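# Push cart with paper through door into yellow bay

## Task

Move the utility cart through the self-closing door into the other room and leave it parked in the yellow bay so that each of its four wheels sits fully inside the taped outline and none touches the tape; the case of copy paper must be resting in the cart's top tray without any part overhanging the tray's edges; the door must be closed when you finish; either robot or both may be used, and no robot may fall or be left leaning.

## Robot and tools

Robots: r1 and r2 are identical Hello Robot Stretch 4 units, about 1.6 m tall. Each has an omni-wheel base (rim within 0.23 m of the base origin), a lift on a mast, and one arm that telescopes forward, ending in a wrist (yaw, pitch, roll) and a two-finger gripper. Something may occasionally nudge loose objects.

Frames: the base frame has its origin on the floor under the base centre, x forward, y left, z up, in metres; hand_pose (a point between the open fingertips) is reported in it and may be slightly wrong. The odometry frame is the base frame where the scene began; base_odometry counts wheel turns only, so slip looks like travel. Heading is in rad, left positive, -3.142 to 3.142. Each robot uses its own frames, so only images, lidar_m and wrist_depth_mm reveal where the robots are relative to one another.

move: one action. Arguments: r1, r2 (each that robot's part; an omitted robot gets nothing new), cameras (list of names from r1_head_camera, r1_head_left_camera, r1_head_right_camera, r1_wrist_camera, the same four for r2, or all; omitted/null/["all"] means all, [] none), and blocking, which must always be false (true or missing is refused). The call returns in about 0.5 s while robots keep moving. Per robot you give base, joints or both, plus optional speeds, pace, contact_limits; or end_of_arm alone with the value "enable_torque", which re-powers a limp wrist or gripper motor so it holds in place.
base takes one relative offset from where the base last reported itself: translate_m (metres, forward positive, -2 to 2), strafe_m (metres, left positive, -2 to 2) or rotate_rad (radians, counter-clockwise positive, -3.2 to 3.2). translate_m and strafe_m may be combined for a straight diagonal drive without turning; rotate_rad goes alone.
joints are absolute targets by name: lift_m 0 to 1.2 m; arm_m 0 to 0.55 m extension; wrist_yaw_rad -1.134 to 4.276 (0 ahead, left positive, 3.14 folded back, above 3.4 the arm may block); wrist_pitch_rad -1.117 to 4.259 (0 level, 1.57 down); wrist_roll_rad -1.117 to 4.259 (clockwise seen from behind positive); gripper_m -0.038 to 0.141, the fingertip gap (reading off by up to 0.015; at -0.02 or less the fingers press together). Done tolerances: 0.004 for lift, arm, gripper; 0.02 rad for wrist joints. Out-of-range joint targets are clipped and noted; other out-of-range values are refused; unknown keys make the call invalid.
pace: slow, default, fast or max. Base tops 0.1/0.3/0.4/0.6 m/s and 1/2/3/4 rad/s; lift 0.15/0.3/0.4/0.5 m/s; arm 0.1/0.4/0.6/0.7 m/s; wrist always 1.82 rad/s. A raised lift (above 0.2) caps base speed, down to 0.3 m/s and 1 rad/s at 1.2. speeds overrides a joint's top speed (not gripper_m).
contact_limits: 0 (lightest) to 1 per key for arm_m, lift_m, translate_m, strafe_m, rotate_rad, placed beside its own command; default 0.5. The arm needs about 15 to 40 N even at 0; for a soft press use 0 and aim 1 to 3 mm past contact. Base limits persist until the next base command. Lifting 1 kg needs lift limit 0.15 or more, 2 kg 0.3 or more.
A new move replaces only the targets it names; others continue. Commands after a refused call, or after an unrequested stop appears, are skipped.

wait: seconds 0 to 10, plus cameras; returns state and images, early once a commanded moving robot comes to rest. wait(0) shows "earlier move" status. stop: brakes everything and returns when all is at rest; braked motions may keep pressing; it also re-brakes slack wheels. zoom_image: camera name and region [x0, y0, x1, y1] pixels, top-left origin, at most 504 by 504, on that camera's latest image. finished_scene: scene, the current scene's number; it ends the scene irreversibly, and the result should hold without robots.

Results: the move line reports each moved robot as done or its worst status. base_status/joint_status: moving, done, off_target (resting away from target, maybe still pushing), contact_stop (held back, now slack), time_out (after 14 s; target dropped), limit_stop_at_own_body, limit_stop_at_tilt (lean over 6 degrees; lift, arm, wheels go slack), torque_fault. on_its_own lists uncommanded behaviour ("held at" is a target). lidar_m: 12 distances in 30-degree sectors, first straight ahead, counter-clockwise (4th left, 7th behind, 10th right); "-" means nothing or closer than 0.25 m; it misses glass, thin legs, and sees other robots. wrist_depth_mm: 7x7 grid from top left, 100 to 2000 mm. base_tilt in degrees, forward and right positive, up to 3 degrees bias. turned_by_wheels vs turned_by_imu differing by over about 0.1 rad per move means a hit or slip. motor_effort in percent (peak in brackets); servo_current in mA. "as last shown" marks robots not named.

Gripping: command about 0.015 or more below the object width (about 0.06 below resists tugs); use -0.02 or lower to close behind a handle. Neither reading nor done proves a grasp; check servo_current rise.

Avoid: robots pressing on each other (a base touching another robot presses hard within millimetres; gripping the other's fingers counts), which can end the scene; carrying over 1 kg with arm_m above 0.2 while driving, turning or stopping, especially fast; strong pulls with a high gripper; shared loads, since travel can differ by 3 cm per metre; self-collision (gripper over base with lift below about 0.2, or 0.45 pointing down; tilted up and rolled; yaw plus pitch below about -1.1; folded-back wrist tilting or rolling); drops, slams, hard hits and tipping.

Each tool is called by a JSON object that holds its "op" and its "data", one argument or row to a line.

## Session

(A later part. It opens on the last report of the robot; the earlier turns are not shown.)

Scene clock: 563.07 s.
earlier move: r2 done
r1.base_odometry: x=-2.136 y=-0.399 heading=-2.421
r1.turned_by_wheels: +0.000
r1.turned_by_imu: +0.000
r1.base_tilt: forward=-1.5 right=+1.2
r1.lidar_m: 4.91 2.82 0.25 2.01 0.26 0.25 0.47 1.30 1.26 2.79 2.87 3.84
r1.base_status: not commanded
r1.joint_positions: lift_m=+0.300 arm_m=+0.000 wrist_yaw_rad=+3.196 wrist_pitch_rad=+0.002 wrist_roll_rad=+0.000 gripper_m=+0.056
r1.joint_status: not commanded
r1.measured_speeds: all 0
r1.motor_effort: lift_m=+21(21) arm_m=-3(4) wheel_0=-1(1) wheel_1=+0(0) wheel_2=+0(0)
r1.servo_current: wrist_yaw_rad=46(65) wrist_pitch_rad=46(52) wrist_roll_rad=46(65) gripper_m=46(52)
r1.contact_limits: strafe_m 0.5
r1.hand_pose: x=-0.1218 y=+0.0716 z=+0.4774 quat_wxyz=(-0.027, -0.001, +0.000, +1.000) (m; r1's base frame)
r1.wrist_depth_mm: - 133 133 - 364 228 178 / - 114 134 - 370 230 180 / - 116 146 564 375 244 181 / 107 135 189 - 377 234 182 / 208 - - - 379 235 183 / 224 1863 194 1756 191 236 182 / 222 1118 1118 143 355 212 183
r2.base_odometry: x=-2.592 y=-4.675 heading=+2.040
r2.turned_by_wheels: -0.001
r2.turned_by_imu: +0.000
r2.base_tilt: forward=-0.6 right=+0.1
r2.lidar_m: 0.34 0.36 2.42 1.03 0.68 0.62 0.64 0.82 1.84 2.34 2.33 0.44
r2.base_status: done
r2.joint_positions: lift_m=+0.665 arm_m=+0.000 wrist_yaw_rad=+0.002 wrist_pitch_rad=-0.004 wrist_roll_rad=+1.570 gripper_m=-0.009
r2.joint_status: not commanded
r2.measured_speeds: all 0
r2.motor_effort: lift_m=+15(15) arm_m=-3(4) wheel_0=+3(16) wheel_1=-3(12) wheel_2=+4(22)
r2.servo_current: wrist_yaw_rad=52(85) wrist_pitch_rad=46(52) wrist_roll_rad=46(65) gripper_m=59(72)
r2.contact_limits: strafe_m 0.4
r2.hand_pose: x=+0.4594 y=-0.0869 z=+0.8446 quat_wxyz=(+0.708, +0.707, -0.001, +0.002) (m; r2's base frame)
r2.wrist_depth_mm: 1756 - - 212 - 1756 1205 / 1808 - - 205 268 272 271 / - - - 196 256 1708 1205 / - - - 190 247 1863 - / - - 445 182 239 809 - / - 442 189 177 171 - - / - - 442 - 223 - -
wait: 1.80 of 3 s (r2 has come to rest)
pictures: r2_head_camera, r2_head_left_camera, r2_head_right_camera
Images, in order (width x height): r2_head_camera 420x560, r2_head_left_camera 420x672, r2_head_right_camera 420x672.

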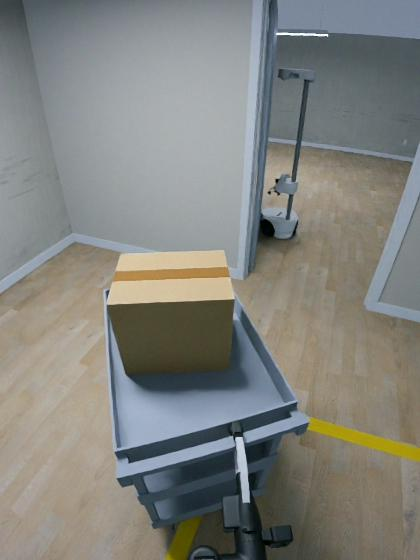

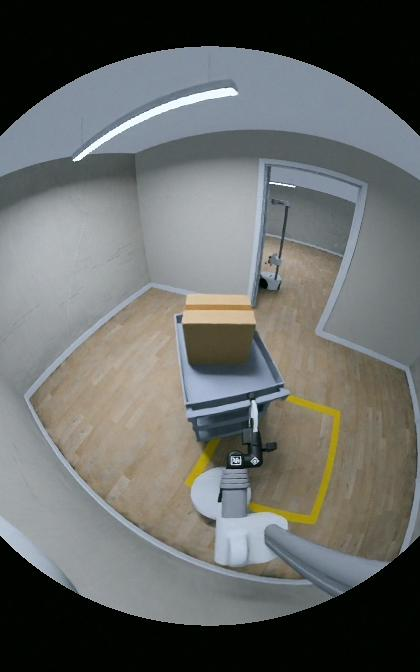

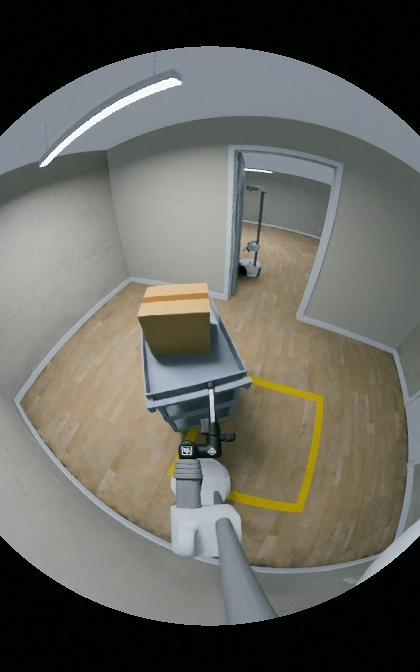

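{"op": "move", "data": {
  "blocking": false,
  "r2": {"base":{"translate_m":-0.08,"strafe_m":-0.25},"contact_limits":{"strafe_m":0.4}},
  "cameras": []
}}

{"op": "wait", "data": {
  "seconds": 3,
  "cameras": []
}}

{"op": "move", "data": {
  "blocking": false,
  "r2": {"base":{"rotate_rad":0.75}},
  "cameras": []
}}

{"op": "wait", "data": {
  "seconds": 2,
  "cameras": ["r2_head_right_camera","r2_head_left_camera","r2_head_camera"]
}}

Scene clock: 575.30 s.
move: r2 moving
r1: as last shown
r1.base_tilt: forward=-1.6 right=+1.3
r1.lidar_m: 4.90 2.83 0.25 2.04 0.25 0.25 0.47 1.31 1.27 2.78 2.89 3.88
r1.motor_effort: lift_m=+21(21) arm_m=-4(4) wheel_0=-1(1) wheel_1=+0(0) wheel_2=+0(0)
r1.servo_current: wrist_yaw_rad=65(65) wrist_pitch_rad=39(46) wrist_roll_rad=46(78) gripper_m=39(46)
r1.contact_limits: strafe_m 0.5
r1.wrist_depth_mm: - 133 133 - 364 228 177 / - 115 134 - 370 231 180 / - 116 147 569 375 245 181 / 107 135 189 - 379 234 182 / 208 - - - 384 236 183 / 224 1808 194 1863 190 236 183 / 221 1118 1098 143 355 213 183
r2.base_odometry: x=-2.561 y=-4.670 heading=+2.041
r2.turned_by_wheels: +0.002
r2.turned_by_imu: +0.002
r2.base_tilt: forward=-0.7 right=+0.0
r2.lidar_m: 0.37 0.36 2.45 1.01 0.68 0.64 0.64 0.87 1.88 2.30 2.33 0.46
r2.base_status: translate_m moving; strafe_m moving
r2.joint_positions: lift_m=+0.665 arm_m=+0.000 wrist_yaw_rad=+0.011 wrist_pitch_rad=-0.004 wrist_roll_rad=+1.570 gripper_m=-0.009
r2.joint_status: not commanded
r2.measured_speeds: translate_m=-0.038 strafe_m=-0.119 rotate_rad=+0.006 lift_m=+0.000 arm_m=+0.000 wrist_yaw_rad=+0.024 wrist_pitch_rad=+0.000 wrist_roll_rad=+0.000
r2.motor_effort: lift_m=+15(15) arm_m=-3(4) wheel_0=+14(15) wheel_1=-10(11) wheel_2=+14(15)
r2.servo_current: wrist_yaw_rad=72(72) wrist_pitch_rad=46(46) wrist_roll_rad=39(52) gripper_m=65(72)
r2.contact_limits: strafe_m 0.4
r2.hand_pose: x=+0.4602 y=-0.0842 z=+0.8446 quat_wxyz=(+0.707, +0.707, +0.003, +0.005) (m; r2's base frame)
r2.wrist_depth_mm: 1756 - - 206 - 1808 1205 / 1808 - - 200 264 268 266 / - - - 194 253 1708 1182 / - - - 187 245 831 - / - 459 442 182 238 820 - / - 445 193 177 171 788 - / - - 445 - 221 - -
pictures: none
No camera images: "cameras" was empty.

Scene clock: 577.10 s.
earlier move: r2 done
r1.base_odometry: x=-2.136 y=-0.399 heading=-2.421
r1.turned_by_wheels: +0.000
r1.turned_by_imu: +0.000
r1.base_tilt: forward=-1.6 right=+1.3
r1.lidar_m: 4.89 2.83 0.25 2.02 0.25 0.25 0.47 1.34 1.29 2.81 2.88 3.86
r1.base_status: not commanded
r1.joint_positions: lift_m=+0.300 arm_m=+0.000 wrist_yaw_rad=+3.196 wrist_pitch_rad=+0.002 wrist_roll_rad=+0.000 gripper_m=+0.056
r1.joint_status: not commanded
r1.measured_speeds: all 0
r1.motor_effort: lift_m=+21(21) arm_m=-3(4) wheel_0=+0(1) wheel_1=+0(1) wheel_2=+0(0)
r1.servo_current: wrist_yaw_rad=39(72) wrist_pitch_rad=39(52) wrist_roll_rad=52(78) gripper_m=39(52)
r1.contact_limits: strafe_m 0.5
r1.hand_pose: x=-0.1218 y=+0.0716 z=+0.4774 quat_wxyz=(-0.027, -0.001, +0.000, +1.000) (m; r1's base frame)
r1.wrist_depth_mm: - 134 133 - 364 229 177 / - 114 134 - 370 230 179 / - 116 147 564 373 244 182 / 107 135 189 - 377 235 182 / 208 - - - 379 236 183 / 224 1756 193 1661 191 236 183 / 221 1118 1118 143 355 212 183
r2.base_odometry: x=-2.333 y=-4.633 heading=+2.041
r2.turned_by_wheels: -0.001
r2.turned_by_imu: +0.001
r2.base_tilt: forward=-0.7 right=+0.0
r2.lidar_m: 0.29 0.28 2.66 1.05 0.73 0.66 0.68 0.89 1.95 2.08 2.32 0.48
r2.base_status: done
r2.joint_positions: lift_m=+0.665 arm_m=+0.000 wrist_yaw_rad=+0.003 wrist_pitch_rad=-0.004 wrist_roll_rad=+1.570 gripper_m=-0.009
r2.joint_status: not commanded
r2.measured_speeds: all 0
r2.motor_effort: lift_m=+15(15) arm_m=-3(4) wheel_0=+6(20) wheel_1=+0(11) wheel_2=+7(15)
r2.servo_current: wrist_yaw_rad=39(78) wrist_pitch_rad=46(52) wrist_roll_rad=46(59) gripper_m=59(72)
r2.contact_limits: strafe_m 0.4
r2.hand_pose: x=+0.4595 y=-0.0866 z=+0.8446 quat_wxyz=(+0.708, +0.707, +0.000, +0.002) (m; r2's base frame)
r2.wrist_depth_mm: 1708 - - - - 1808 1205 / 1756 - - 267 - 1863 1229 / - - - 237 310 320 317 / - - - 209 279 1863 1205 / - - - 190 249 1863 544 / - - 189 176 171 750 - / - 415 410 - 210 - -
wait: 1.80 of 3 s (r2 has come to rest)
pictures: none
No camera images: "cameras" was empty.

Scene clock: 577.60 s.
move: r2 moving
r1: as last shown
r1.lidar_m: 4.87 2.78 0.25 2.01 0.25 0.25 0.48 1.33 1.27 2.78 2.87 3.86
r1.motor_effort: lift_m=+21(21) arm_m=-3(4) wheel_0=+0(0) wheel_1=+0(0) wheel_2=+0(0)
r1.servo_current: wrist_yaw_rad=46(59) wrist_pitch_rad=39(52) wrist_roll_rad=39(59) gripper_m=39(52)
r1.contact_limits: strafe_m 0.5
r1.wrist_depth_mm: - 134 133 - 366 229 178 / - 114 134 - 373 230 179 / - 116 147 - 370 245 181 / 107 135 190 - 379 234 182 / 208 - - - 379 235 183 / 224 1808 193 1708 191 236 183 / 220 1138 1118 143 353 212 183
r2.base_odometry: x=-2.333 y=-4.634 heading=+2.290
r2.turned_by_wheels: +0.249
r2.turned_by_imu: +0.188
r2.base_tilt: forward=-0.9 right=+0.1
r2.lidar_m: 0.29 0.31 1.97 0.92 0.68 0.66 0.74 1.12 2.04 2.20 2.14 0.44
r2.base_status: rotate_rad moving
r2.joint_positions: lift_m=+0.665 arm_m=+0.000 wrist_yaw_rad=-0.025 wrist_pitch_rad=-0.004 wrist_roll_rad=+1.570 gripper_m=-0.009
r2.joint_status: not commanded
r2.measured_speeds: translate_m=+0.001 strafe_m=+0.000 rotate_rad=+0.977 lift_m=+0.000 arm_m=+0.000 wrist_yaw_rad=+0.000 wrist_pitch_rad=+0.000 wrist_roll_rad=+0.000
r2.motor_effort: lift_m=+15(15) arm_m=+1(3) wheel_0=-8(14) wheel_1=-13(15) wheel_2=-32(32)
r2.servo_current: wrist_yaw_rad=150(156) wrist_pitch_rad=39(46) wrist_roll_rad=59(59) gripper_m=72(72)
r2.hand_pose: x=+0.4570 y=-0.0947 z=+0.8446 quat_wxyz=(+0.707, +0.707, -0.010, -0.008) (m; r2's base frame)
r2.wrist_depth_mm: 1756 - - 250 - 1808 1229 / 1863 - - 234 300 1537 1160 / - - - 213 281 1661 1229 / - - - 196 258 1808 525 / - - - 182 237 778 - / - 430 185 168 177 798 - / - 418 413 - - - -
pictures: none
No camera images: "cameras" was empty.

Scene clock: 578.63 s.
earlier move: r2 done
r1.base_odometry: x=-2.136 y=-0.399 heading=-2.421
r1.turned_by_wheels: +0.000
r1.turned_by_imu: +0.000
r1.base_tilt: forward=-1.6 right=+1.3
r1.lidar_m: 4.91 2.80 0.25 2.05 0.25 0.25 0.47 1.34 1.29 2.79 2.88 3.89
r1.base_status: not commanded
r1.joint_positions: lift_m=+0.300 arm_m=+0.000 wrist_yaw_rad=+3.196 wrist_pitch_rad=+0.002 wrist_roll_rad=+0.000 gripper_m=+0.056
r1.joint_status: not commanded
r1.measured_speeds: all 0
r1.motor_effort: lift_m=+21(21) arm_m=-3(4) wheel_0=+0(1) wheel_1=+0(1) wheel_2=+0(0)
r1.servo_current: wrist_yaw_rad=39(72) wrist_pitch_rad=39(52) wrist_roll_rad=46(65) gripper_m=46(52)
r1.contact_limits: strafe_m 0.5
r1.hand_pose: x=-0.1218 y=+0.0716 z=+0.4774 quat_wxyz=(-0.027, -0.001, +0.000, +1.000) (m; r1's base frame)
r1.wrist_depth_mm: - 134 133 - 362 229 178 / - 114 133 - 368 231 179 / - 116 146 - 375 245 181 / 107 135 189 - 377 233 182 / 208 - - - 379 235 182 / 224 1808 193 1756 191 236 183 / 221 1118 1118 143 353 213 183
r2.base_odometry: x=-2.333 y=-4.633 heading=+2.790
r2.turned_by_wheels: +0.500
r2.turned_by_imu: +0.361
r2.base_tilt: forward=-0.7 right=+0.1
r2.lidar_m: 0.41 0.46 1.11 0.77 0.71 0.74 0.99 2.05 2.04 2.22 2.09 0.39
r2.base_status: done
r2.joint_positions: lift_m=+0.665 arm_m=+0.000 wrist_yaw_rad=-0.003 wrist_pitch_rad=-0.004 wrist_roll_rad=+1.570 gripper_m=-0.009
r2.joint_status: not commanded
r2.measured_speeds: all 0
r2.motor_effort: lift_m=+15(15) arm_m=-5(5) wheel_0=+1(30) wheel_1=-1(15) wheel_2=-7(32)
r2.servo_current: wrist_yaw_rad=59(156) wrist_pitch_rad=46(52) wrist_roll_rad=46(59) gripper_m=65(72)
r2.hand_pose: x=+0.4591 y=-0.0883 z=+0.8446 quat_wxyz=(+0.708, +0.707, -0.002, +0.000) (m; r2's base frame)
r2.wrist_depth_mm: - - - 143 195 198 198 / - - - 148 202 732 - / - 462 421 153 211 798 - / - 455 439 161 219 820 - / - - 477 168 229 - - / - - 189 176 171 - - / - - - - - 1808 517
wait: 1.03 of 2 s (r2 has come to rest)
pictures: r2_head_camera, r2_head_left_camera, r2_head_right_camera
Images, in order (width x height): r2_head_camera 420x560, r2_head_left_camera 420x672, r2_head_right_camera 420x672.

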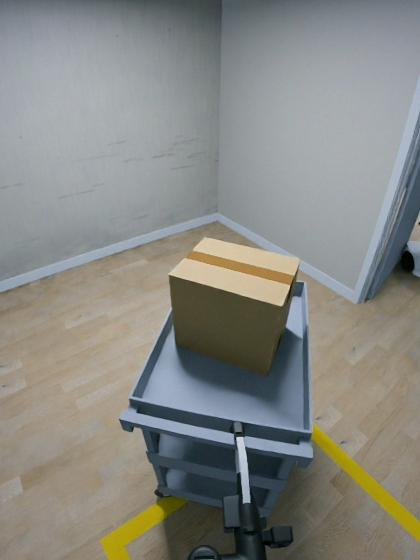

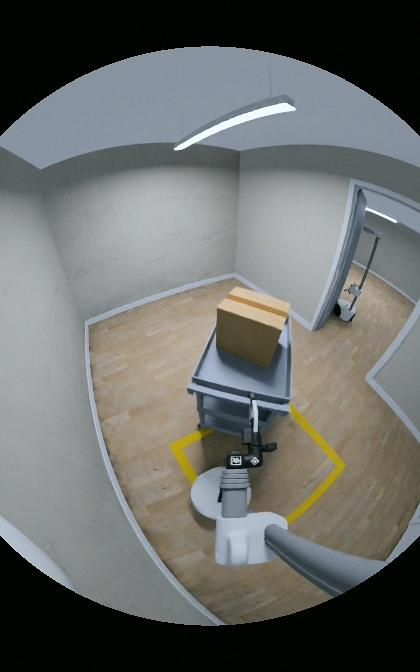

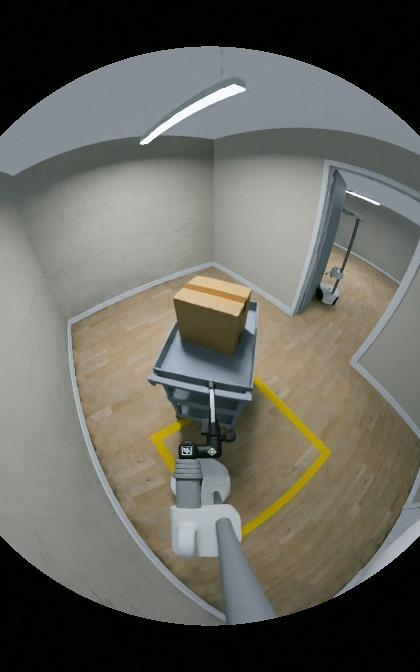

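{"op": "move", "data": {
  "blocking": false,
  "r2": {"base":{"translate_m":-0.5,"strafe_m":-0.1},"contact_limits":{"translate_m":0.3},"pace":"slow"},
  "cameras": []
}}

{"op": "wait", "data": {
  "seconds": 7,
  "cameras": ["r2_head_right_camera","r2_head_left_camera","r2_head_camera"]
}}

Scene clock: 598.97 s.
move: r2 moving
r1: as last shown
r1.lidar_m: 4.91 2.86 0.25 2.04 0.25 0.26 0.50 1.34 1.28 2.78 2.87 3.87
r1.motor_effort: lift_m=+21(21) arm_m=-4(4) wheel_0=+0(0) wheel_1=+0(0) wheel_2=+0(0)
r1.servo_current: wrist_yaw_rad=46(52) wrist_pitch_rad=33(46) wrist_roll_rad=52(59) gripper_m=39(46)
r1.contact_limits: strafe_m 0.5
r1.wrist_depth_mm: - 133 133 - 362 229 177 / - 114 134 - 368 232 180 / - 115 146 - 375 244 181 / 107 135 190 - 377 233 182 / 208 - - - 379 234 182 / 224 1808 193 1708 191 236 183 / 220 1118 1098 143 355 212 183
r2.base_odometry: x=-2.321 y=-4.635 heading=+2.790
r2.turned_by_wheels: +0.000
r2.turned_by_imu: +0.000
r2.base_tilt: forward=-0.7 right=+0.0
r2.lidar_m: 0.43 0.47 1.11 0.76 0.70 0.74 0.96 2.03 2.05 2.20 2.08 0.39
r2.base_status: translate_m moving; strafe_m moving
r2.joint_positions: lift_m=+0.665 arm_m=+0.000 wrist_yaw_rad=-0.002 wrist_pitch_rad=-0.004 wrist_roll_rad=+1.570 gripper_m=-0.009
r2.joint_status: not commanded
r2.measured_speeds: translate_m=-0.049 strafe_m=-0.010 rotate_rad=+0.002 lift_m=+0.000 arm_m=+0.000 wrist_yaw_rad=+0.008 wrist_pitch_rad=+0.000 wrist_roll_rad=+0.000
r2.motor_effort: lift_m=+15(15) arm_m=-5(5) wheel_0=-8(10) wheel_1=-10(10) wheel_2=+15(15)
r2.servo_current: wrist_yaw_rad=46(59) wrist_pitch_rad=39(46) wrist_roll_rad=46(52) gripper_m=65(72)
r2.contact_limits: translate_m 0.3
r2.hand_pose: x=+0.4592 y=-0.0879 z=+0.8446 quat_wxyz=(+0.708, +0.707, -0.002, +0.001) (m; r2's base frame)
r2.wrist_depth_mm: - - - 141 193 206 - / - - - 148 201 768 - / - 445 421 153 210 798 - / - - 442 161 220 809 - / - - 484 168 229 - - / - - 190 175 172 - - / - - - - - 1661 512
pictures: none
No camera images: "cameras" was empty.

Scene clock: 604.83 s.
earlier move: r2 done
r1.base_odometry: x=-2.136 y=-0.399 heading=-2.421
r1.turned_by_wheels: +0.000
r1.turned_by_imu: +0.000
r1.base_tilt: forward=-1.6 right=+1.3
r1.lidar_m: 4.89 2.84 0.25 2.03 0.25 0.25 0.47 1.33 1.29 2.78 2.86 3.85
r1.base_status: not commanded
r1.joint_positions: lift_m=+0.300 arm_m=+0.000 wrist_yaw_rad=+3.196 wrist_pitch_rad=+0.002 wrist_roll_rad=+0.000 gripper_m=+0.056
r1.joint_status: not commanded
r1.measured_speeds: all 0
r1.motor_effort: lift_m=+21(21) arm_m=-3(4) wheel_0=+0(1) wheel_1=+0(0) wheel_2=+0(0)
r1.servo_current: wrist_yaw_rad=46(78) wrist_pitch_rad=39(52) wrist_roll_rad=46(72) gripper_m=33(52)
r1.contact_limits: strafe_m 0.5
r1.hand_pose: x=-0.1218 y=+0.0716 z=+0.4774 quat_wxyz=(-0.027, -0.001, +0.000, +1.000) (m; r1's base frame)
r1.wrist_depth_mm: - 133 133 - 366 227 177 / - 114 133 - 373 230 179 / - 116 146 - 373 246 181 / 108 135 190 - 377 235 182 / 210 - - - 379 236 183 / 223 1808 193 1756 191 236 183 / 221 1118 1118 143 353 212 183
r2.base_odometry: x=-1.830 y=-4.711 heading=+2.790
r2.turned_by_wheels: +0.000
r2.turned_by_imu: +0.002
r2.base_tilt: forward=-0.6 right=+0.0
r2.lidar_m: 0.40 0.46 0.84 0.54 0.52 0.53 0.74 1.57 1.63 2.14 2.27 0.42
r2.base_status: done
r2.joint_positions: lift_m=+0.665 arm_m=+0.000 wrist_yaw_rad=+0.002 wrist_pitch_rad=-0.004 wrist_roll_rad=+1.570 gripper_m=-0.009
r2.joint_status: not commanded
r2.measured_speeds: all 0
r2.motor_effort: lift_m=+15(15) arm_m=-5(5) wheel_0=-2(12) wheel_1=-5(11) wheel_2=+8(15)
r2.servo_current: wrist_yaw_rad=59(59) wrist_pitch_rad=46(52) wrist_roll_rad=52(59) gripper_m=65(72)
r2.contact_limits: translate_m 0.3
r2.hand_pose: x=+0.4595 y=-0.0869 z=+0.8446 quat_wxyz=(+0.708, +0.707, -0.001, +0.002) (m; r2's base frame)
r2.wrist_depth_mm: - - - 184 203 207 211 / - - - 208 210 1537 - / - - 477 159 216 798 - / - 449 433 165 222 820 - / - - 469 170 229 - - / - - 189 176 171 - - / - - 544 - 133 - -
wait: 5.87 of 7 s (r2 has come to rest)
pictures: r2_head_camera, r2_head_left_camera, r2_head_right_camera
Images, in order (width x height): r2_head_camera 420x560, r2_head_left_camera 420x672, r2_head_right_camera 420x672.

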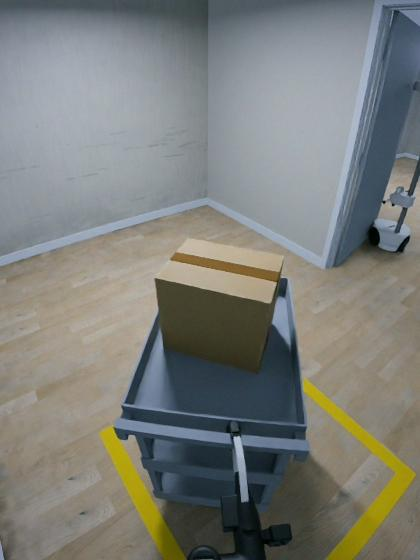

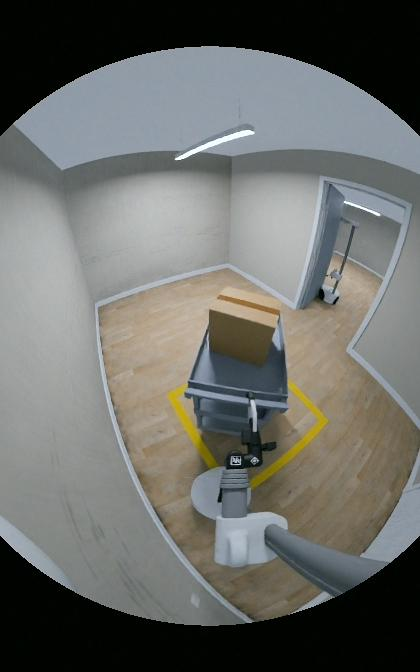

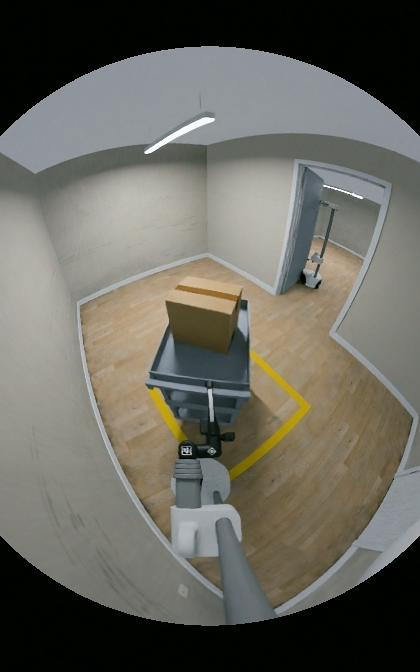

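{"op": "move", "data": {
  "blocking": false,
  "r2": {"base":{"translate_m":-0.18,"strafe_m":-0.05},"contact_limits":{"translate_m":0.3},"pace":"slow"},
  "cameras": []
}}

{"op": "wait", "data": {
  "seconds": 4,
  "cameras": ["r2_head_left_camera","r2_head_camera"]
}}

{"op": "zoom_image", "data": {
  "camera": "r2_head_left_camera",
  "region": [140, 320, 350, 520]
}}

Scene clock: 612.63 s.
move: r2 moving
r1: as last shown
r1.lidar_m: 4.90 2.81 0.25 2.05 0.25 0.25 0.48 1.33 1.28 2.79 2.89 3.88
r1.servo_current: wrist_yaw_rad=46(59) wrist_pitch_rad=46(46) wrist_roll_rad=65(65) gripper_m=46(52)
r1.contact_limits: strafe_m 0.5
r1.wrist_depth_mm: - 133 133 - 368 229 178 / - 115 133 - 370 229 180 / - 115 147 - 373 246 180 / 107 135 190 - 375 235 182 / 209 - - - 382 235 183 / 223 1808 194 1756 191 236 183 / 220 1098 1118 143 355 212 183
r2.base_odometry: x=-1.817 y=-4.712 heading=+2.790
r2.turned_by_wheels: +0.000
r2.turned_by_imu: +0.001
r2.base_tilt: forward=-0.7 right=+0.0
r2.lidar_m: 0.42 0.46 0.81 0.56 0.51 0.52 0.73 1.56 1.61 2.12 2.26 0.41
r2.base_status: translate_m moving; strafe_m moving
r2.joint_positions: lift_m=+0.665 arm_m=+0.000 wrist_yaw_rad=+0.003 wrist_pitch_rad=-0.004 wrist_roll_rad=+1.570 gripper_m=-0.009
r2.joint_status: not commanded
r2.measured_speeds: translate_m=-0.047 strafe_m=-0.013 rotate_rad=+0.000 lift_m=+0.000 arm_m=+0.000 wrist_yaw_rad=+0.005 wrist_pitch_rad=+0.000 wrist_roll_rad=+0.000
r2.motor_effort: lift_m=+15(15) arm_m=-4(5) wheel_0=-4(5) wheel_1=-8(8) wheel_2=+14(14)
r2.servo_current: wrist_yaw_rad=46(52) wrist_pitch_rad=39(46) wrist_roll_rad=39(59) gripper_m=72(72)
r2.contact_limits: translate_m 0.3
r2.hand_pose: x=+0.4596 y=-0.0867 z=+0.8446 quat_wxyz=(+0.708, +0.707, +0.000, +0.002) (m; r2's base frame)
r2.wrist_depth_mm: - - - 166 204 208 211 / - - - 208 209 1499 - / - - 469 159 216 798 - / - 452 436 165 223 820 - / - - 466 169 230 - - / - - 189 176 172 - - / - - 544 - 242 - -
pictures: none
No camera images: "cameras" was empty.

Scene clock: 615.23 s.
earlier move: r2 done
r1.base_odometry: x=-2.136 y=-0.399 heading=-2.421
r1.turned_by_wheels: +0.000
r1.turned_by_imu: +0.000
r1.base_tilt: forward=-1.6 right=+1.3
r1.lidar_m: 4.91 2.83 0.25 2.04 0.25 0.25 0.46 1.35 1.28 2.78 2.89 3.90
r1.base_status: not commanded
r1.joint_positions: lift_m=+0.300 arm_m=+0.000 wrist_yaw_rad=+3.196 wrist_pitch_rad=+0.002 wrist_roll_rad=+0.000 gripper_m=+0.056
r1.joint_status: not commanded
r1.measured_speeds: all 0
r1.motor_effort: lift_m=+21(21) arm_m=-3(4) wheel_0=+0(1) wheel_1=+0(1) wheel_2=+0(0)
r1.servo_current: wrist_yaw_rad=52(65) wrist_pitch_rad=33(52) wrist_roll_rad=39(65) gripper_m=33(52)
r1.contact_limits: strafe_m 0.5
r1.hand_pose: x=-0.1218 y=+0.0716 z=+0.4774 quat_wxyz=(-0.027, -0.001, +0.000, +1.000) (m; r1's base frame)
r1.wrist_depth_mm: - 133 133 - 364 229 178 / - 114 134 - 370 231 180 / - 115 146 - 375 246 182 / 107 135 190 - 379 234 182 / 208 - - - 379 235 183 / 224 1863 193 1756 191 236 183 / 221 1138 1118 144 353 212 182
r2.base_odometry: x=-1.644 y=-4.726 heading=+2.791
r2.turned_by_wheels: +0.000
r2.turned_by_imu: +0.001
r2.base_tilt: forward=-0.6 right=+0.1
r2.lidar_m: 0.39 0.41 0.75 0.51 0.46 0.48 0.66 1.39 1.42 1.89 2.32 0.43
r2.base_status: done
r2.joint_positions: lift_m=+0.665 arm_m=+0.000 wrist_yaw_rad=+0.005 wrist_pitch_rad=-0.004 wrist_roll_rad=+1.570 gripper_m=-0.009
r2.joint_status: not commanded
r2.measured_speeds: all 0
r2.motor_effort: lift_m=+15(15) arm_m=-5(5) wheel_0=+0(8) wheel_1=-3(9) wheel_2=+10(16)
r2.servo_current: wrist_yaw_rad=52(59) wrist_pitch_rad=46(52) wrist_roll_rad=46(59) gripper_m=59(72)
r2.contact_limits: translate_m 0.3
r2.hand_pose: x=+0.4598 y=-0.0861 z=+0.8446 quat_wxyz=(+0.708, +0.707, +0.000, +0.003) (m; r2's base frame)
r2.wrist_depth_mm: - - - 164 211 215 213 / - - - 214 215 1661 - / - - 544 163 219 809 - / - 449 433 167 225 820 - / - - 462 170 230 842 - / - - 191 176 181 - - / - - 521 - 239 - -
wait: 2.60 of 4 s (r2 has come to rest)
pictures: r2_head_camera, r2_head_left_camera
Images, in order (width x height): r2_head_camera 420x560, r2_head_left_camera 420x672.

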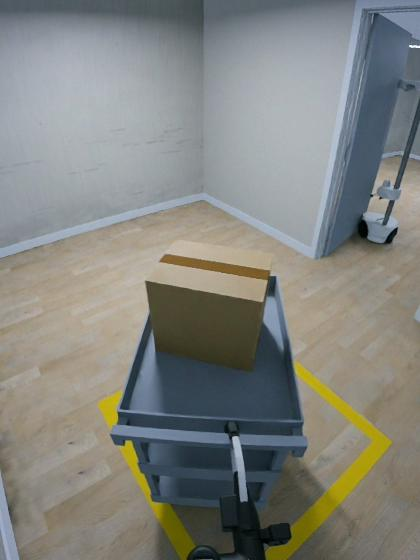

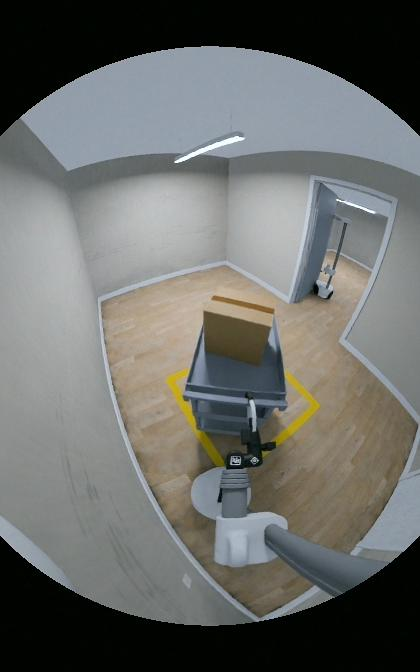

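Scaled by 2.400 from the camera's 420x672 image, which has a finer 600x960 frame.

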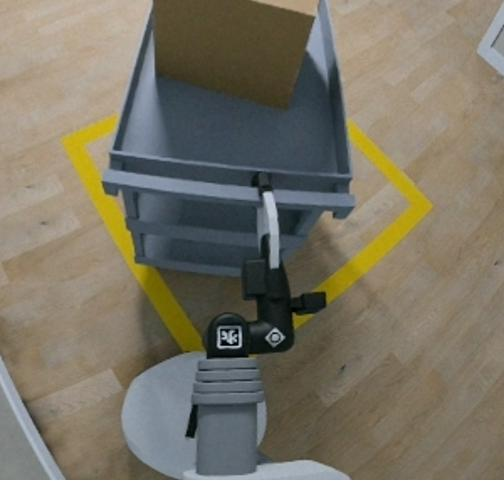

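{"op": "move", "data": {
  "blocking": false,
  "r2": {"base":{"translate_m":0.04,"strafe_m":-0.17},"contact_limits":{"translate_m":0.3},"pace":"slow"},
  "cameras": []
}}

{"op": "wait", "data": {
  "seconds": 4,
  "cameras": ["r2_head_left_camera","r2_head_camera"]
}}

{"op": "zoom_image", "data": {
  "camera": "r2_head_left_camera",
  "region": [140, 320, 350, 520]
}}

Scene clock: 631.50 s.
move: r2 moving
r1: as last shown
r1.lidar_m: 4.91 2.81 0.25 2.05 0.25 0.25 0.46 1.31 1.28 2.77 2.87 3.88
r1.motor_effort: lift_m=+21(21) arm_m=-3(4) wheel_0=-1(1) wheel_1=+0(0) wheel_2=+0(0)
r1.servo_current: wrist_yaw_rad=65(65) wrist_pitch_rad=46(52) wrist_roll_rad=39(65) gripper_m=39(52)
r1.contact_limits: strafe_m 0.5
r1.wrist_depth_mm: - 133 133 - 364 228 178 / - 114 134 - 370 231 179 / - 115 147 - 375 244 181 / 107 134 190 - 377 233 182 / 208 - - - 379 236 183 / 223 1863 193 1756 191 236 183 / 220 1098 1118 143 355 212 183
r2.base_odometry: x=-1.642 y=-4.714 heading=+2.791
r2.turned_by_wheels: +0.000
r2.turned_by_imu: +0.001
r2.base_tilt: forward=-0.7 right=+0.0
r2.lidar_m: 0.42 0.43 0.75 0.52 0.47 0.51 0.65 1.39 1.45 1.89 2.30 0.44
r2.base_status: translate_m moving; strafe_m moving
r2.joint_positions: lift_m=+0.665 arm_m=+0.000 wrist_yaw_rad=+0.006 wrist_pitch_rad=-0.004 wrist_roll_rad=+1.570 gripper_m=-0.009
r2.joint_status: not commanded
r2.measured_speeds: translate_m=+0.012 strafe_m=-0.049 rotate_rad=-0.001 lift_m=+0.000 arm_m=+0.000 wrist_yaw_rad=+0.000 wrist_pitch_rad=+0.000 wrist_roll_rad=+0.000
r2.motor_effort: lift_m=+15(15) arm_m=-5(5) wheel_0=+12(17) wheel_1=-5(6) wheel_2=-4(11)
r2.servo_current: wrist_yaw_rad=46(65) wrist_pitch_rad=39(52) wrist_roll_rad=59(59) gripper_m=65(72)
r2.contact_limits: translate_m 0.3
r2.hand_pose: x=+0.4598 y=-0.0858 z=+0.8446 quat_wxyz=(+0.707, +0.707, +0.001, +0.003) (m; r2's base frame)
r2.wrist_depth_mm: - - - 162 211 216 215 / - - - 214 216 1661 - / - - 569 164 220 788 - / - 445 433 168 226 820 - / - 1983 459 171 230 842 - / - - 190 176 171 - - / - - 517 - 240 - -
pictures: none
No camera images: "cameras" was empty.

Scene clock: 634.00 s.
earlier move: r2 done
r1.base_odometry: x=-2.136 y=-0.399 heading=-2.421
r1.turned_by_wheels: +0.000
r1.turned_by_imu: +0.000
r1.base_tilt: forward=-1.6 right=+1.3
r1.lidar_m: 4.90 2.82 0.25 2.03 0.25 0.25 0.47 1.33 1.28 2.78 2.88 3.87
r1.base_status: not commanded
r1.joint_positions: lift_m=+0.300 arm_m=+0.000 wrist_yaw_rad=+3.196 wrist_pitch_rad=+0.002 wrist_roll_rad=+0.000 gripper_m=+0.056
r1.joint_status: not commanded
r1.measured_speeds: all 0
r1.motor_effort: lift_m=+21(21) arm_m=-3(4) wheel_0=+0(1) wheel_1=+0(0) wheel_2=+0(0)
r1.servo_current: wrist_yaw_rad=59(72) wrist_pitch_rad=39(59) wrist_roll_rad=52(78) gripper_m=39(52)
r1.contact_limits: strafe_m 0.5
r1.hand_pose: x=-0.1218 y=+0.0716 z=+0.4774 quat_wxyz=(-0.027, -0.001, +0.000, +1.000) (m; r1's base frame)
r1.wrist_depth_mm: - 134 133 - 364 228 178 / - 114 133 - 370 231 179 / - 115 147 - 373 246 181 / 107 135 190 - 377 233 182 / 208 - - - 382 235 183 / 224 1863 194 1708 191 236 184 / 221 1118 1118 143 355 212 183
r2.base_odometry: x=-1.623 y=-4.553 heading=+2.790
r2.turned_by_wheels: -0.001
r2.turned_by_imu: +0.000
r2.base_tilt: forward=-0.7 right=+0.1
r2.lidar_m: 0.38 0.36 0.99 0.67 0.63 0.65 0.88 1.35 1.37 1.81 2.16 0.46
r2.base_status: done
r2.joint_positions: lift_m=+0.665 arm_m=+0.000 wrist_yaw_rad=+0.005 wrist_pitch_rad=-0.004 wrist_roll_rad=+1.570 gripper_m=-0.009
r2.joint_status: not commanded
r2.measured_speeds: all 0
r2.motor_effort: lift_m=+15(15) arm_m=-5(5) wheel_0=+5(19) wheel_1=-4(7) wheel_2=-7(11)
r2.servo_current: wrist_yaw_rad=52(65) wrist_pitch_rad=39(52) wrist_roll_rad=39(59) gripper_m=65(72)
r2.contact_limits: translate_m 0.3
r2.hand_pose: x=+0.4598 y=-0.0860 z=+0.8446 quat_wxyz=(+0.708, +0.707, +0.000, +0.003) (m; r2's base frame)
r2.wrist_depth_mm: - - - 198 - 1808 1205 / - - - 195 256 259 258 / - - - 190 248 1808 585 / - - - 186 242 831 - / - 442 439 180 236 820 - / - 452 186 177 172 798 - / - - 452 - 225 - -
wait: 2.50 of 4 s (r2 has come to rest)
pictures: r2_head_camera, r2_head_left_camera
Images, in order (width x height): r2_head_camera 420x560, r2_head_left_camera 420x672.

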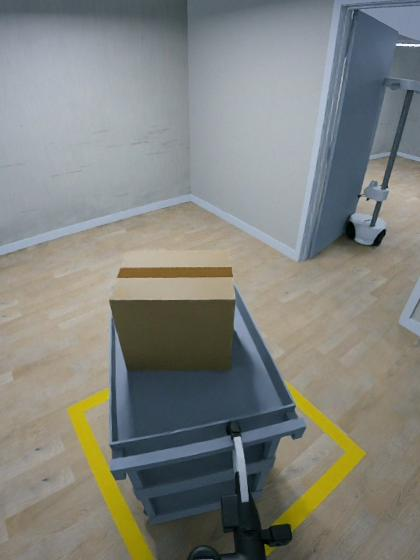

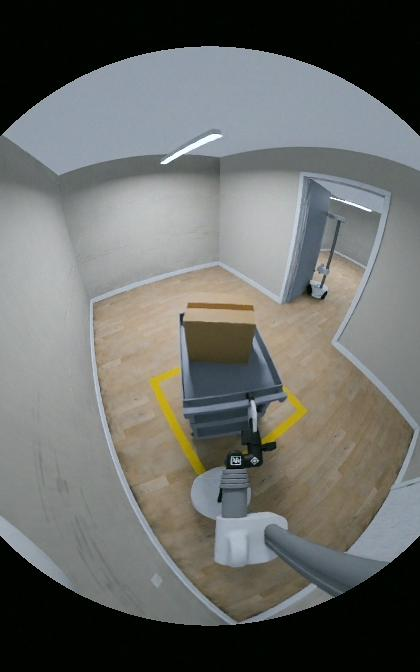

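Scaled by 2.400 from the camera's 420x672 image, which has a finer 600x960 frame.

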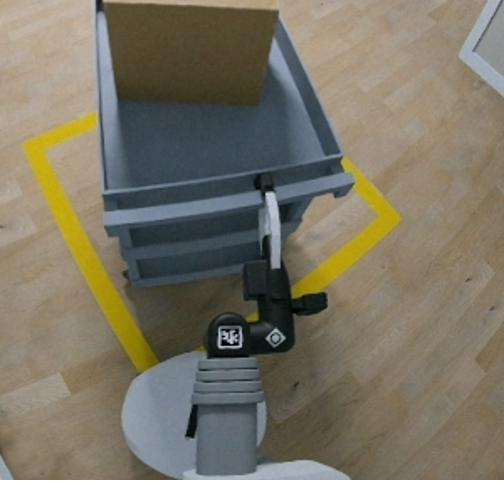

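{"op": "move", "data": {
  "blocking": false,
  "r2": {"joints":{"gripper_m":0.14}},
  "cameras": []
}}

{"op": "wait", "data": {
  "seconds": 2,
  "cameras": []
}}

{"op": "move", "data": {
  "blocking": false,
  "r1": {"base":{"translate_m":1.2}},
  "r2": {"base":{"translate_m":-0.25},"pace":"slow"},
  "cameras": []
}}

{"op": "wait", "data": {
  "seconds": 5,
  "cameras": []
}}

{"op": "wait", "data": {
  "seconds": 3,
  "cameras": ["r2_head_left_camera","r2_head_camera"]
}}

Scene clock: 646.37 s.
move: r2 moving
r1: as last shown
r1.lidar_m: 4.90 2.80 0.25 2.03 0.25 0.25 0.47 1.30 1.27 2.79 2.87 3.83
r1.motor_effort: lift_m=+21(21) arm_m=-3(4) wheel_0=+0(0) wheel_1=+0(0) wheel_2=+0(0)
r1.servo_current: wrist_yaw_rad=52(52) wrist_pitch_rad=39(52) wrist_roll_rad=46(72) gripper_m=46(46)
r1.contact_limits: strafe_m 0.5
r1.wrist_depth_mm: - 133 134 - 364 229 178 / - 115 133 - 373 231 180 / - 116 147 - 377 246 181 / 107 134 189 - 377 235 182 / 208 - - - 379 235 183 / 223 1863 194 1756 191 236 183 / 221 1098 1098 143 355 211 183
r2.base_odometry: x=-1.623 y=-4.553 heading=+2.790
r2.turned_by_wheels: +0.000
r2.turned_by_imu: +0.000
r2.base_tilt: forward=-0.7 right=+0.1
r2.lidar_m: 0.38 0.37 0.99 0.66 0.63 0.66 0.88 1.35 1.38 1.78 2.13 0.45
r2.base_status: not commanded
r2.joint_positions: lift_m=+0.665 arm_m=+0.000 wrist_yaw_rad=+0.003 wrist_pitch_rad=-0.004 wrist_roll_rad=+1.570 gripper_m=+0.012
r2.joint_status: gripper_m moving
r2.measured_speeds: translate_m=+0.000 strafe_m=+0.000 rotate_rad=+0.000 lift_m=+0.000 arm_m=+0.000 wrist_yaw_rad=-0.008 wrist_pitch_rad=+0.000 wrist_roll_rad=+0.000
r2.motor_effort: lift_m=+15(15) arm_m=-4(5) wheel_0=+5(6) wheel_1=-5(5) wheel_2=-7(7)
r2.servo_current: wrist_yaw_rad=46(59) wrist_pitch_rad=39(46) wrist_roll_rad=46(59) gripper_m=85(104)
r2.contact_limits: translate_m 0.3
r2.hand_pose: x=+0.4596 y=-0.0867 z=+0.8446 quat_wxyz=(+0.708, +0.707, +0.000, +0.002) (m; r2's base frame)
r2.wrist_depth_mm: - - - 204 - 1756 1229 / - - - 200 262 265 266 / - - - 194 253 1808 1255 / - - - 190 247 842 - / - 449 445 184 239 831 - / - 449 193 180 231 809 - / - - 449 - 135 - -
pictures: none
No camera images: "cameras" was empty.

Scene clock: 648.23 s.
earlier move: r2 done
r1.base_odometry: x=-2.136 y=-0.399 heading=-2.421
r1.turned_by_wheels: +0.000
r1.turned_by_imu: +0.000
r1.base_tilt: forward=-1.6 right=+1.3
r1.lidar_m: 4.90 2.83 0.25 2.05 0.25 0.25 0.48 1.33 1.28 2.78 2.90 3.85
r1.base_status: not commanded
r1.joint_positions: lift_m=+0.300 arm_m=+0.000 wrist_yaw_rad=+3.196 wrist_pitch_rad=+0.002 wrist_roll_rad=+0.000 gripper_m=+0.056
r1.joint_status: not commanded
r1.measured_speeds: all 0
r1.motor_effort: lift_m=+21(21) arm_m=-3(4) wheel_0=+0(1) wheel_1=+0(0) wheel_2=+0(0)
r1.servo_current: wrist_yaw_rad=46(78) wrist_pitch_rad=46(52) wrist_roll_rad=46(72) gripper_m=39(52)
r1.contact_limits: strafe_m 0.5
r1.hand_pose: x=-0.1218 y=+0.0716 z=+0.4774 quat_wxyz=(-0.027, -0.001, +0.000, +1.000) (m; r1's base frame)
r1.wrist_depth_mm: - 133 133 - 364 229 177 / - 115 133 - 370 230 180 / - 115 147 - 375 244 180 / 107 135 190 - 379 234 181 / 208 - - - 382 236 183 / 224 1756 194 1808 190 235 183 / 221 1098 1138 143 353 212 183
r2.base_odometry: x=-1.623 y=-4.553 heading=+2.790
r2.turned_by_wheels: +0.000
r2.turned_by_imu: +0.000
r2.base_tilt: forward=-0.7 right=+0.1
r2.lidar_m: 0.37 0.38 0.98 0.70 0.63 0.66 0.88 1.32 1.38 1.81 2.15 0.45
r2.base_status: not commanded
r2.joint_positions: lift_m=+0.665 arm_m=+0.000 wrist_yaw_rad=+0.001 wrist_pitch_rad=-0.004 wrist_roll_rad=+1.570 gripper_m=+0.140
r2.joint_status: all done
r2.measured_speeds: all 0
r2.motor_effort: lift_m=+15(15) arm_m=-4(5) wheel_0=+5(6) wheel_1=-4(5) wheel_2=-7(7)
r2.servo_current: wrist_yaw_rad=46(59) wrist_pitch_rad=39(46) wrist_roll_rad=39(59) gripper_m=52(137)
r2.contact_limits: translate_m 0.3
r2.hand_pose: x=+0.4594 y=-0.0872 z=+0.8446 quat_wxyz=(+0.708, +0.707, -0.001, +0.002) (m; r2's base frame)
r2.wrist_depth_mm: - - - 207 - 1756 1182 / - - - 203 266 271 270 / - - - 196 256 1863 1205 / - - - 191 250 831 - / - 466 445 186 242 820 - / - 452 195 182 178 798 - / - 452 449 - 134 - -
wait: 1.87 of 2 s (r2 has come to rest)
pictures: none
No camera images: "cameras" was empty.

Scene clock: 648.73 s.
move: r1 moving; r2 moving
r1.base_odometry: x=-2.159 y=-0.419 heading=-2.420
r1.turned_by_wheels: +0.001
r1.turned_by_imu: +0.001
r1.base_tilt: forward=-1.6 right=+1.3
r1.lidar_m: 4.86 2.81 0.25 2.01 0.25 0.25 0.47 1.34 1.30 2.80 2.88 3.85
r1.base_status: translate_m moving
r1.joint_positions: lift_m=+0.300 arm_m=+0.000 wrist_yaw_rad=+3.196 wrist_pitch_rad=+0.002 wrist_roll_rad=+0.000 gripper_m=+0.056
r1.joint_status: not commanded
r1.measured_speeds: translate_m=+0.122 strafe_m=+0.001 rotate_rad=+0.000 lift_m=+0.000 arm_m=+0.000 wrist_yaw_rad=+0.000 wrist_pitch_rad=+0.000 wrist_roll_rad=+0.000
r1.motor_effort: lift_m=+21(21) arm_m=-4(4) wheel_0=+4(6) wheel_1=+11(12) wheel_2=-9(9)
r1.servo_current: wrist_yaw_rad=33(72) wrist_pitch_rad=46(46) wrist_roll_rad=39(59) gripper_m=46(46)
r1.hand_pose: x=-0.1218 y=+0.0716 z=+0.4774 quat_wxyz=(-0.027, -0.001, +0.000, +1.000) (m; r1's base frame)
r1.wrist_depth_mm: - 133 133 - 370 229 178 / - 117 133 - 375 231 181 / - 115 141 - 382 247 182 / 107 135 195 - 384 235 183 / 208 - - - 387 237 184 / 223 1756 193 1808 191 237 184 / 221 1118 1118 143 362 213 185
r2.base_odometry: x=-1.611 y=-4.557 heading=+2.790
r2.turned_by_wheels: +0.000
r2.turned_by_imu: +0.000
r2.base_tilt: forward=-0.7 right=+0.1
r2.lidar_m: 0.38 0.39 0.96 0.67 0.61 0.65 0.86 1.34 1.35 1.79 2.17 0.43
r2.base_status: translate_m moving
r2.joint_positions: lift_m=+0.665 arm_m=+0.000 wrist_yaw_rad=+0.000 wrist_pitch_rad=-0.002 wrist_roll_rad=+1.570 gripper_m=+0.140
r2.joint_status: not commanded
r2.measured_speeds: translate_m=-0.051 strafe_m=+0.000 rotate_rad=+0.001 lift_m=+0.000 arm_m=+0.000 wrist_yaw_rad=+0.000 wrist_pitch_rad=+0.000 wrist_roll_rad=+0.000
r2.motor_effort: lift_m=+16(16) arm_m=-4(5) wheel_0=-2(8) wheel_1=-5(7) wheel_2=+9(10)
r2.servo_current: wrist_yaw_rad=52(59) wrist_pitch_rad=39(46) wrist_roll_rad=59(59) gripper_m=59(59)
r2.hand_pose: x=+0.4593 y=-0.0875 z=+0.8439 quat_wxyz=(+0.708, +0.707, -0.001, +0.001) (m; r2's base frame)
r2.wrist_depth_mm: - - - 219 - 1661 1160 / - - - 259 283 285 282 / - - - 266 270 1661 517 / - - - 258 260 809 - / - 455 452 252 253 809 - / - 459 452 191 242 190 - / - 459 455 - - - -
pictures: none
No camera images: "cameras" was empty.

Scene clock: 652.03 s.
earlier move: r1 moving; r2 done
r1.base_odometry: x=-2.857 y=-1.033 heading=-2.420
r1.turned_by_wheels: +0.000
r1.turned_by_imu: +0.000
r1.base_tilt: forward=-1.6 right=+1.3
r1.lidar_m: 3.95 2.86 2.04 1.94 2.04 1.93 1.30 1.13 2.59 2.77 2.84 3.83
r1.base_status: translate_m moving
r1.joint_positions: lift_m=+0.300 arm_m=+0.000 wrist_yaw_rad=+3.196 wrist_pitch_rad=+0.002 wrist_roll_rad=+0.000 gripper_m=+0.056
r1.joint_status: not commanded
r1.measured_speeds: translate_m=+0.301 strafe_m=+0.001 rotate_rad=-0.001 lift_m=+0.000 arm_m=+0.000 wrist_yaw_rad=+0.000 wrist_pitch_rad=+0.000 wrist_roll_rad=+0.000
r1.motor_effort: lift_m=+21(21) arm_m=-4(4) wheel_0=+6(7) wheel_1=+4(13) wheel_2=-4(9)
r1.servo_current: wrist_yaw_rad=65(72) wrist_pitch_rad=39(52) wrist_roll_rad=65(72) gripper_m=39(46)
r1.hand_pose: x=-0.1218 y=+0.0716 z=+0.4774 quat_wxyz=(-0.027, -0.001, +0.000, +1.000) (m; r1's base frame)
r1.wrist_depth_mm: - 133 133 - - - - / - 117 133 - - - - / - 115 140 - - - - / 107 135 187 - - - - / 208 - - - - - - / 213 1499 190 1576 187 1618 1576 / 220 1098 1118 153 1182 1138 1182
r2.base_odometry: x=-1.388 y=-4.639 heading=+2.790
r2.turned_by_wheels: +0.000
r2.turned_by_imu: +0.000
r2.base_tilt: forward=-0.7 right=+0.0
r2.lidar_m: 0.60 0.63 0.76 0.55 0.49 0.52 0.69 1.13 1.17 1.53 2.29 0.72
r2.base_status: done
r2.joint_positions: lift_m=+0.665 arm_m=+0.000 wrist_yaw_rad=+0.000 wrist_pitch_rad=-0.002 wrist_roll_rad=+1.570 gripper_m=+0.140
r2.joint_status: not commanded
r2.measured_speeds: all 0
r2.motor_effort: lift_m=+16(16) arm_m=-4(5) wheel_0=-3(10) wheel_1=-4(8) wheel_2=+6(10)
r2.servo_current: wrist_yaw_rad=46(59) wrist_pitch_rad=39(46) wrist_roll_rad=46(59) gripper_m=46(59)
r2.hand_pose: x=+0.4593 y=-0.0875 z=+0.8439 quat_wxyz=(+0.708, +0.707, -0.001, +0.001) (m; r2's base frame)
r2.wrist_depth_mm: - - - - - 1661 1160 / - - - - - 1708 1160 / - - - 508 - 750 508 / - - - 492 - - 496 / - - 699 480 - - 484 / - - 691 415 211 185 466 / - - 699 - - - 452
wait: 3.30 of 5 s (r2 has come to rest)
pictures: none
No camera images: "cameras" was empty.

Scene clock: 653.73 s.
earlier move: r1 done
r1.base_odometry: x=-3.037 y=-1.191 heading=-2.420
r1.turned_by_wheels: +0.000
r1.turned_by_imu: +0.000
r1.base_tilt: forward=-1.6 right=+1.3
r1.lidar_m: 3.71 2.87 2.06 1.96 2.04 2.15 1.93 1.83 2.89 2.75 2.82 3.85
r1.base_status: done
r1.joint_positions: lift_m=+0.300 arm_m=+0.000 wrist_yaw_rad=+3.196 wrist_pitch_rad=+0.002 wrist_roll_rad=+0.000 gripper_m=+0.056
r1.joint_status: not commanded
r1.measured_speeds: all 0
r1.motor_effort: lift_m=+21(21) arm_m=-4(4) wheel_0=+1(7) wheel_1=+2(13) wheel_2=+0(9)
r1.servo_current: wrist_yaw_rad=46(72) wrist_pitch_rad=39(52) wrist_roll_rad=65(72) gripper_m=46(52)
r1.hand_pose: x=-0.1218 y=+0.0716 z=+0.4774 quat_wxyz=(-0.027, -0.001, +0.000, +1.000) (m; r1's base frame)
r1.wrist_depth_mm: - 134 133 - - - - / - 115 134 - - - - / - 116 148 - - - - / 108 134 191 - - - - / 209 - - - - - - / 224 1808 192 1756 187 1708 1618 / 221 1098 1118 153 1182 1118 1182
r2.base_odometry: x=-1.388 y=-4.639 heading=+2.790
r2.turned_by_wheels: +0.000
r2.turned_by_imu: +0.000
r2.base_tilt: forward=-0.7 right=+0.1
r2.lidar_m: 0.62 0.61 0.77 0.53 0.49 0.50 0.71 1.13 1.17 1.53 2.30 0.69
r2.base_status: done
r2.joint_positions: lift_m=+0.665 arm_m=+0.000 wrist_yaw_rad=+0.000 wrist_pitch_rad=-0.002 wrist_roll_rad=+1.570 gripper_m=+0.140
r2.joint_status: not commanded
r2.measured_speeds: all 0
r2.motor_effort: lift_m=+16(16) arm_m=-4(5) wheel_0=-4(10) wheel_1=-4(8) wheel_2=+6(10)
r2.servo_current: wrist_yaw_rad=52(59) wrist_pitch_rad=46(46) wrist_roll_rad=39(59) gripper_m=52(59)
r2.hand_pose: x=+0.4593 y=-0.0875 z=+0.8439 quat_wxyz=(+0.708, +0.707, -0.001, +0.001) (m; r2's base frame)
r2.wrist_depth_mm: - - - - - 1661 1138 / - - - - - 1756 1160 / - - - 500 - 732 508 / - - - 492 - - 492 / - - 683 480 - - 484 / - - 691 413 212 185 469 / - - 699 - - - 459
wait: 1.70 of 3 s (r1 has come to rest)
pictures: r2_head_camera, r2_head_left_camera
Images, in order (width x height): r2_head_camera 420x560, r2_head_left_camera 420x672.

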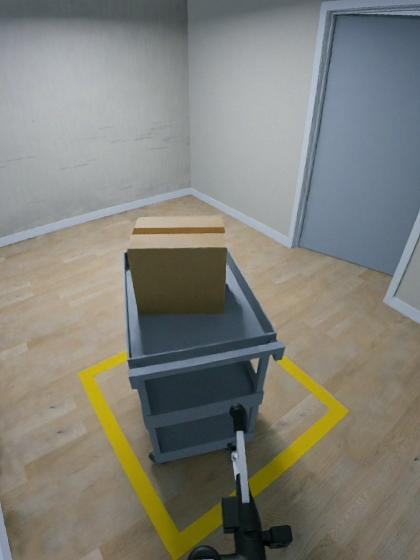

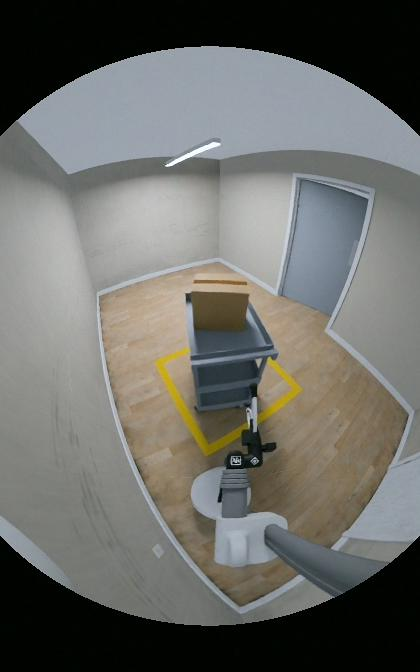

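{"op": "zoom_image", "data": {
  "camera": "r2_head_camera",
  "region": [60, 330, 370, 560]
}}

{"op": "move", "data": {
  "blocking": false,
  "r2": {"base":{"strafe_m":-0.7},"contact_limits":{"strafe_m":0.1}},
  "cameras": []
}}

{"op": "wait", "data": {
  "seconds": 5,
  "cameras": ["r2_head_camera","r2_head_left_camera"]
}}

{"op": "zoom_image", "data": {
  "camera": "r2_head_left_camera",
  "region": [60, 280, 300, 500]
}}

Scaled by 1.626 from the camera's 420x560 image, which has a finer 1200x1600 frame.

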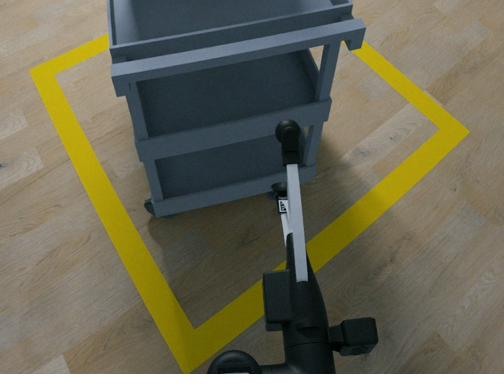

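Scene clock: 666.47 s.
move: r2 moving
r1: as last shown
r1.lidar_m: 3.70 2.83 2.03 1.95 2.03 2.14 2.05 2.17 2.92 2.77 2.84 3.87
r1.motor_effort: lift_m=+21(21) arm_m=-3(4) wheel_0=+2(2) wheel_1=+2(2) wheel_2=+0(1)
r1.servo_current: wrist_yaw_rad=59(59) wrist_pitch_rad=39(46) wrist_roll_rad=52(59) gripper_m=39(46)
r1.wrist_depth_mm: - 134 133 - - - - / - 115 133 - - - - / - 117 148 - - - - / 108 135 191 - - - - / 210 - - - - - - / 224 1808 195 1808 187 1661 1618 / 222 1138 1118 153 1160 1138 1182
r2.base_odometry: x=-1.376 y=-4.605 heading=+2.790
r2.turned_by_wheels: +0.000
r2.turned_by_imu: +0.001
r2.base_tilt: forward=-0.7 right=+0.1
r2.lidar_m: 0.63 0.62 0.83 0.55 0.53 0.57 0.73 1.10 1.11 1.50 2.26 0.71
r2.base_status: strafe_m moving
r2.joint_positions: lift_m=+0.665 arm_m=+0.000 wrist_yaw_rad=+0.000 wrist_pitch_rad=-0.002 wrist_roll_rad=+1.570 gripper_m=+0.140
r2.joint_status: not commanded
r2.measured_speeds: translate_m=+0.000 strafe_m=-0.140 rotate_rad=+0.000 lift_m=+0.000 arm_m=+0.000 wrist_yaw_rad=+0.000 wrist_pitch_rad=+0.000 wrist_roll_rad=+0.000
r2.motor_effort: lift_m=+16(16) arm_m=-4(4) wheel_0=+8(13) wheel_1=-10(12) wheel_2=+1(5)
r2.servo_current: wrist_yaw_rad=46(59) wrist_pitch_rad=39(46) wrist_roll_rad=46(52) gripper_m=59(59)
r2.contact_limits: strafe_m 0.1
r2.hand_pose: x=+0.4593 y=-0.0875 z=+0.8439 quat_wxyz=(+0.708, +0.707, -0.001, +0.001) (m; r2's base frame)
r2.wrist_depth_mm: - - - - - 1618 1160 / - - - - - 1708 1182 / - - - 508 - 1576 517 / - - - 496 - 691 500 / - - 691 484 - - 484 / - - 699 418 212 185 473 / - - 691 - - - 462
pictures: none
No camera images: "cameras" was empty.

Scene clock: 669.63 s.
earlier move: r2 done
r1.base_odometry: x=-3.037 y=-1.191 heading=-2.420
r1.turned_by_wheels: +0.000
r1.turned_by_imu: +0.000
r1.base_tilt: forward=-1.6 right=+1.3
r1.lidar_m: 3.72 2.82 2.05 1.95 2.03 2.15 2.04 2.16 2.91 2.75 2.87 3.85
r1.base_status: not commanded
r1.joint_positions: lift_m=+0.300 arm_m=+0.000 wrist_yaw_rad=+3.196 wrist_pitch_rad=+0.002 wrist_roll_rad=+0.000 gripper_m=+0.056
r1.joint_status: not commanded
r1.measured_speeds: all 0
r1.motor_effort: lift_m=+21(21) arm_m=-3(4) wheel_0=+1(2) wheel_1=+2(2) wheel_2=+1(1)
r1.servo_current: wrist_yaw_rad=52(72) wrist_pitch_rad=46(52) wrist_roll_rad=46(72) gripper_m=39(46)
r1.hand_pose: x=-0.1218 y=+0.0716 z=+0.4774 quat_wxyz=(-0.027, -0.001, +0.000, +1.000) (m; r1's base frame)
r1.wrist_depth_mm: - 133 133 - - - - / - 115 133 - - - - / - 116 148 - - - - / 108 135 192 - - - - / 209 - - - - - - / 225 1756 194 1756 187 1708 1618 / 222 1118 1118 153 1160 1160 1160
r2.base_odometry: x=-1.147 y=-3.982 heading=+2.790
r2.turned_by_wheels: +0.000
r2.turned_by_imu: -0.001
r2.base_tilt: forward=-0.7 right=+0.1
r2.lidar_m: 2.45 0.81 0.91 1.15 1.07 1.12 0.81 0.71 0.71 1.02 1.71 1.74
r2.base_status: done
r2.joint_positions: lift_m=+0.665 arm_m=+0.000 wrist_yaw_rad=+0.000 wrist_pitch_rad=-0.002 wrist_roll_rad=+1.570 gripper_m=+0.140
r2.joint_status: not commanded
r2.measured_speeds: all 0
r2.motor_effort: lift_m=+16(16) arm_m=-4(4) wheel_0=+2(14) wheel_1=-2(12) wheel_2=+0(5)
r2.servo_current: wrist_yaw_rad=52(65) wrist_pitch_rad=46(52) wrist_roll_rad=46(59) gripper_m=52(59)
r2.contact_limits: strafe_m 0.1
r2.hand_pose: x=+0.4593 y=-0.0875 z=+0.8439 quat_wxyz=(+0.708, +0.707, -0.001, +0.001) (m; r2's base frame)
r2.wrist_depth_mm: - - - - - 1464 1138 / 1863 - - - - 1661 1160 / - - - - - 1756 1182 / - - - - - 1708 1205 / - - - - - 1618 1205 / - - - - - 1430 1182 / - - - - - 1808 1182
wait: 3.17 of 5 s (r2 has come to rest)
pictures: r2_head_camera, r2_head_left_camera
Images, in order (width x height): r2_head_camera 420x560, r2_head_left_camera 420x672.

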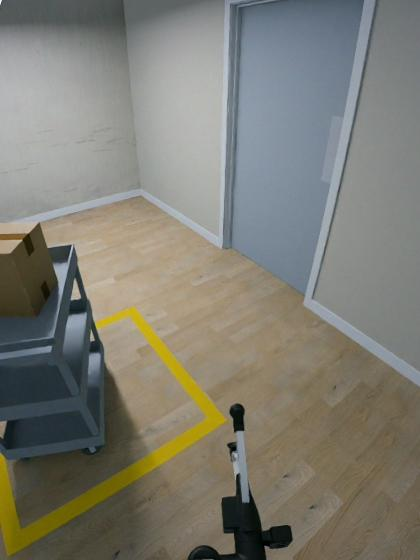

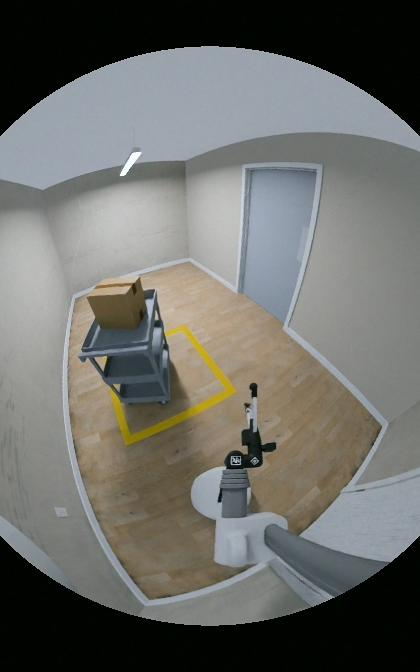

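Scaled by 2.100 from the camera's 420x672 image, which has a finer 600x960 frame.

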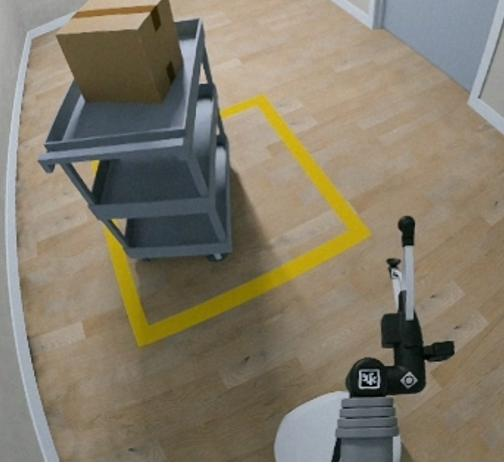

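{"op": "finished_scene", "data": {
  "scene": 2
}}

The scene is finished: the task was done.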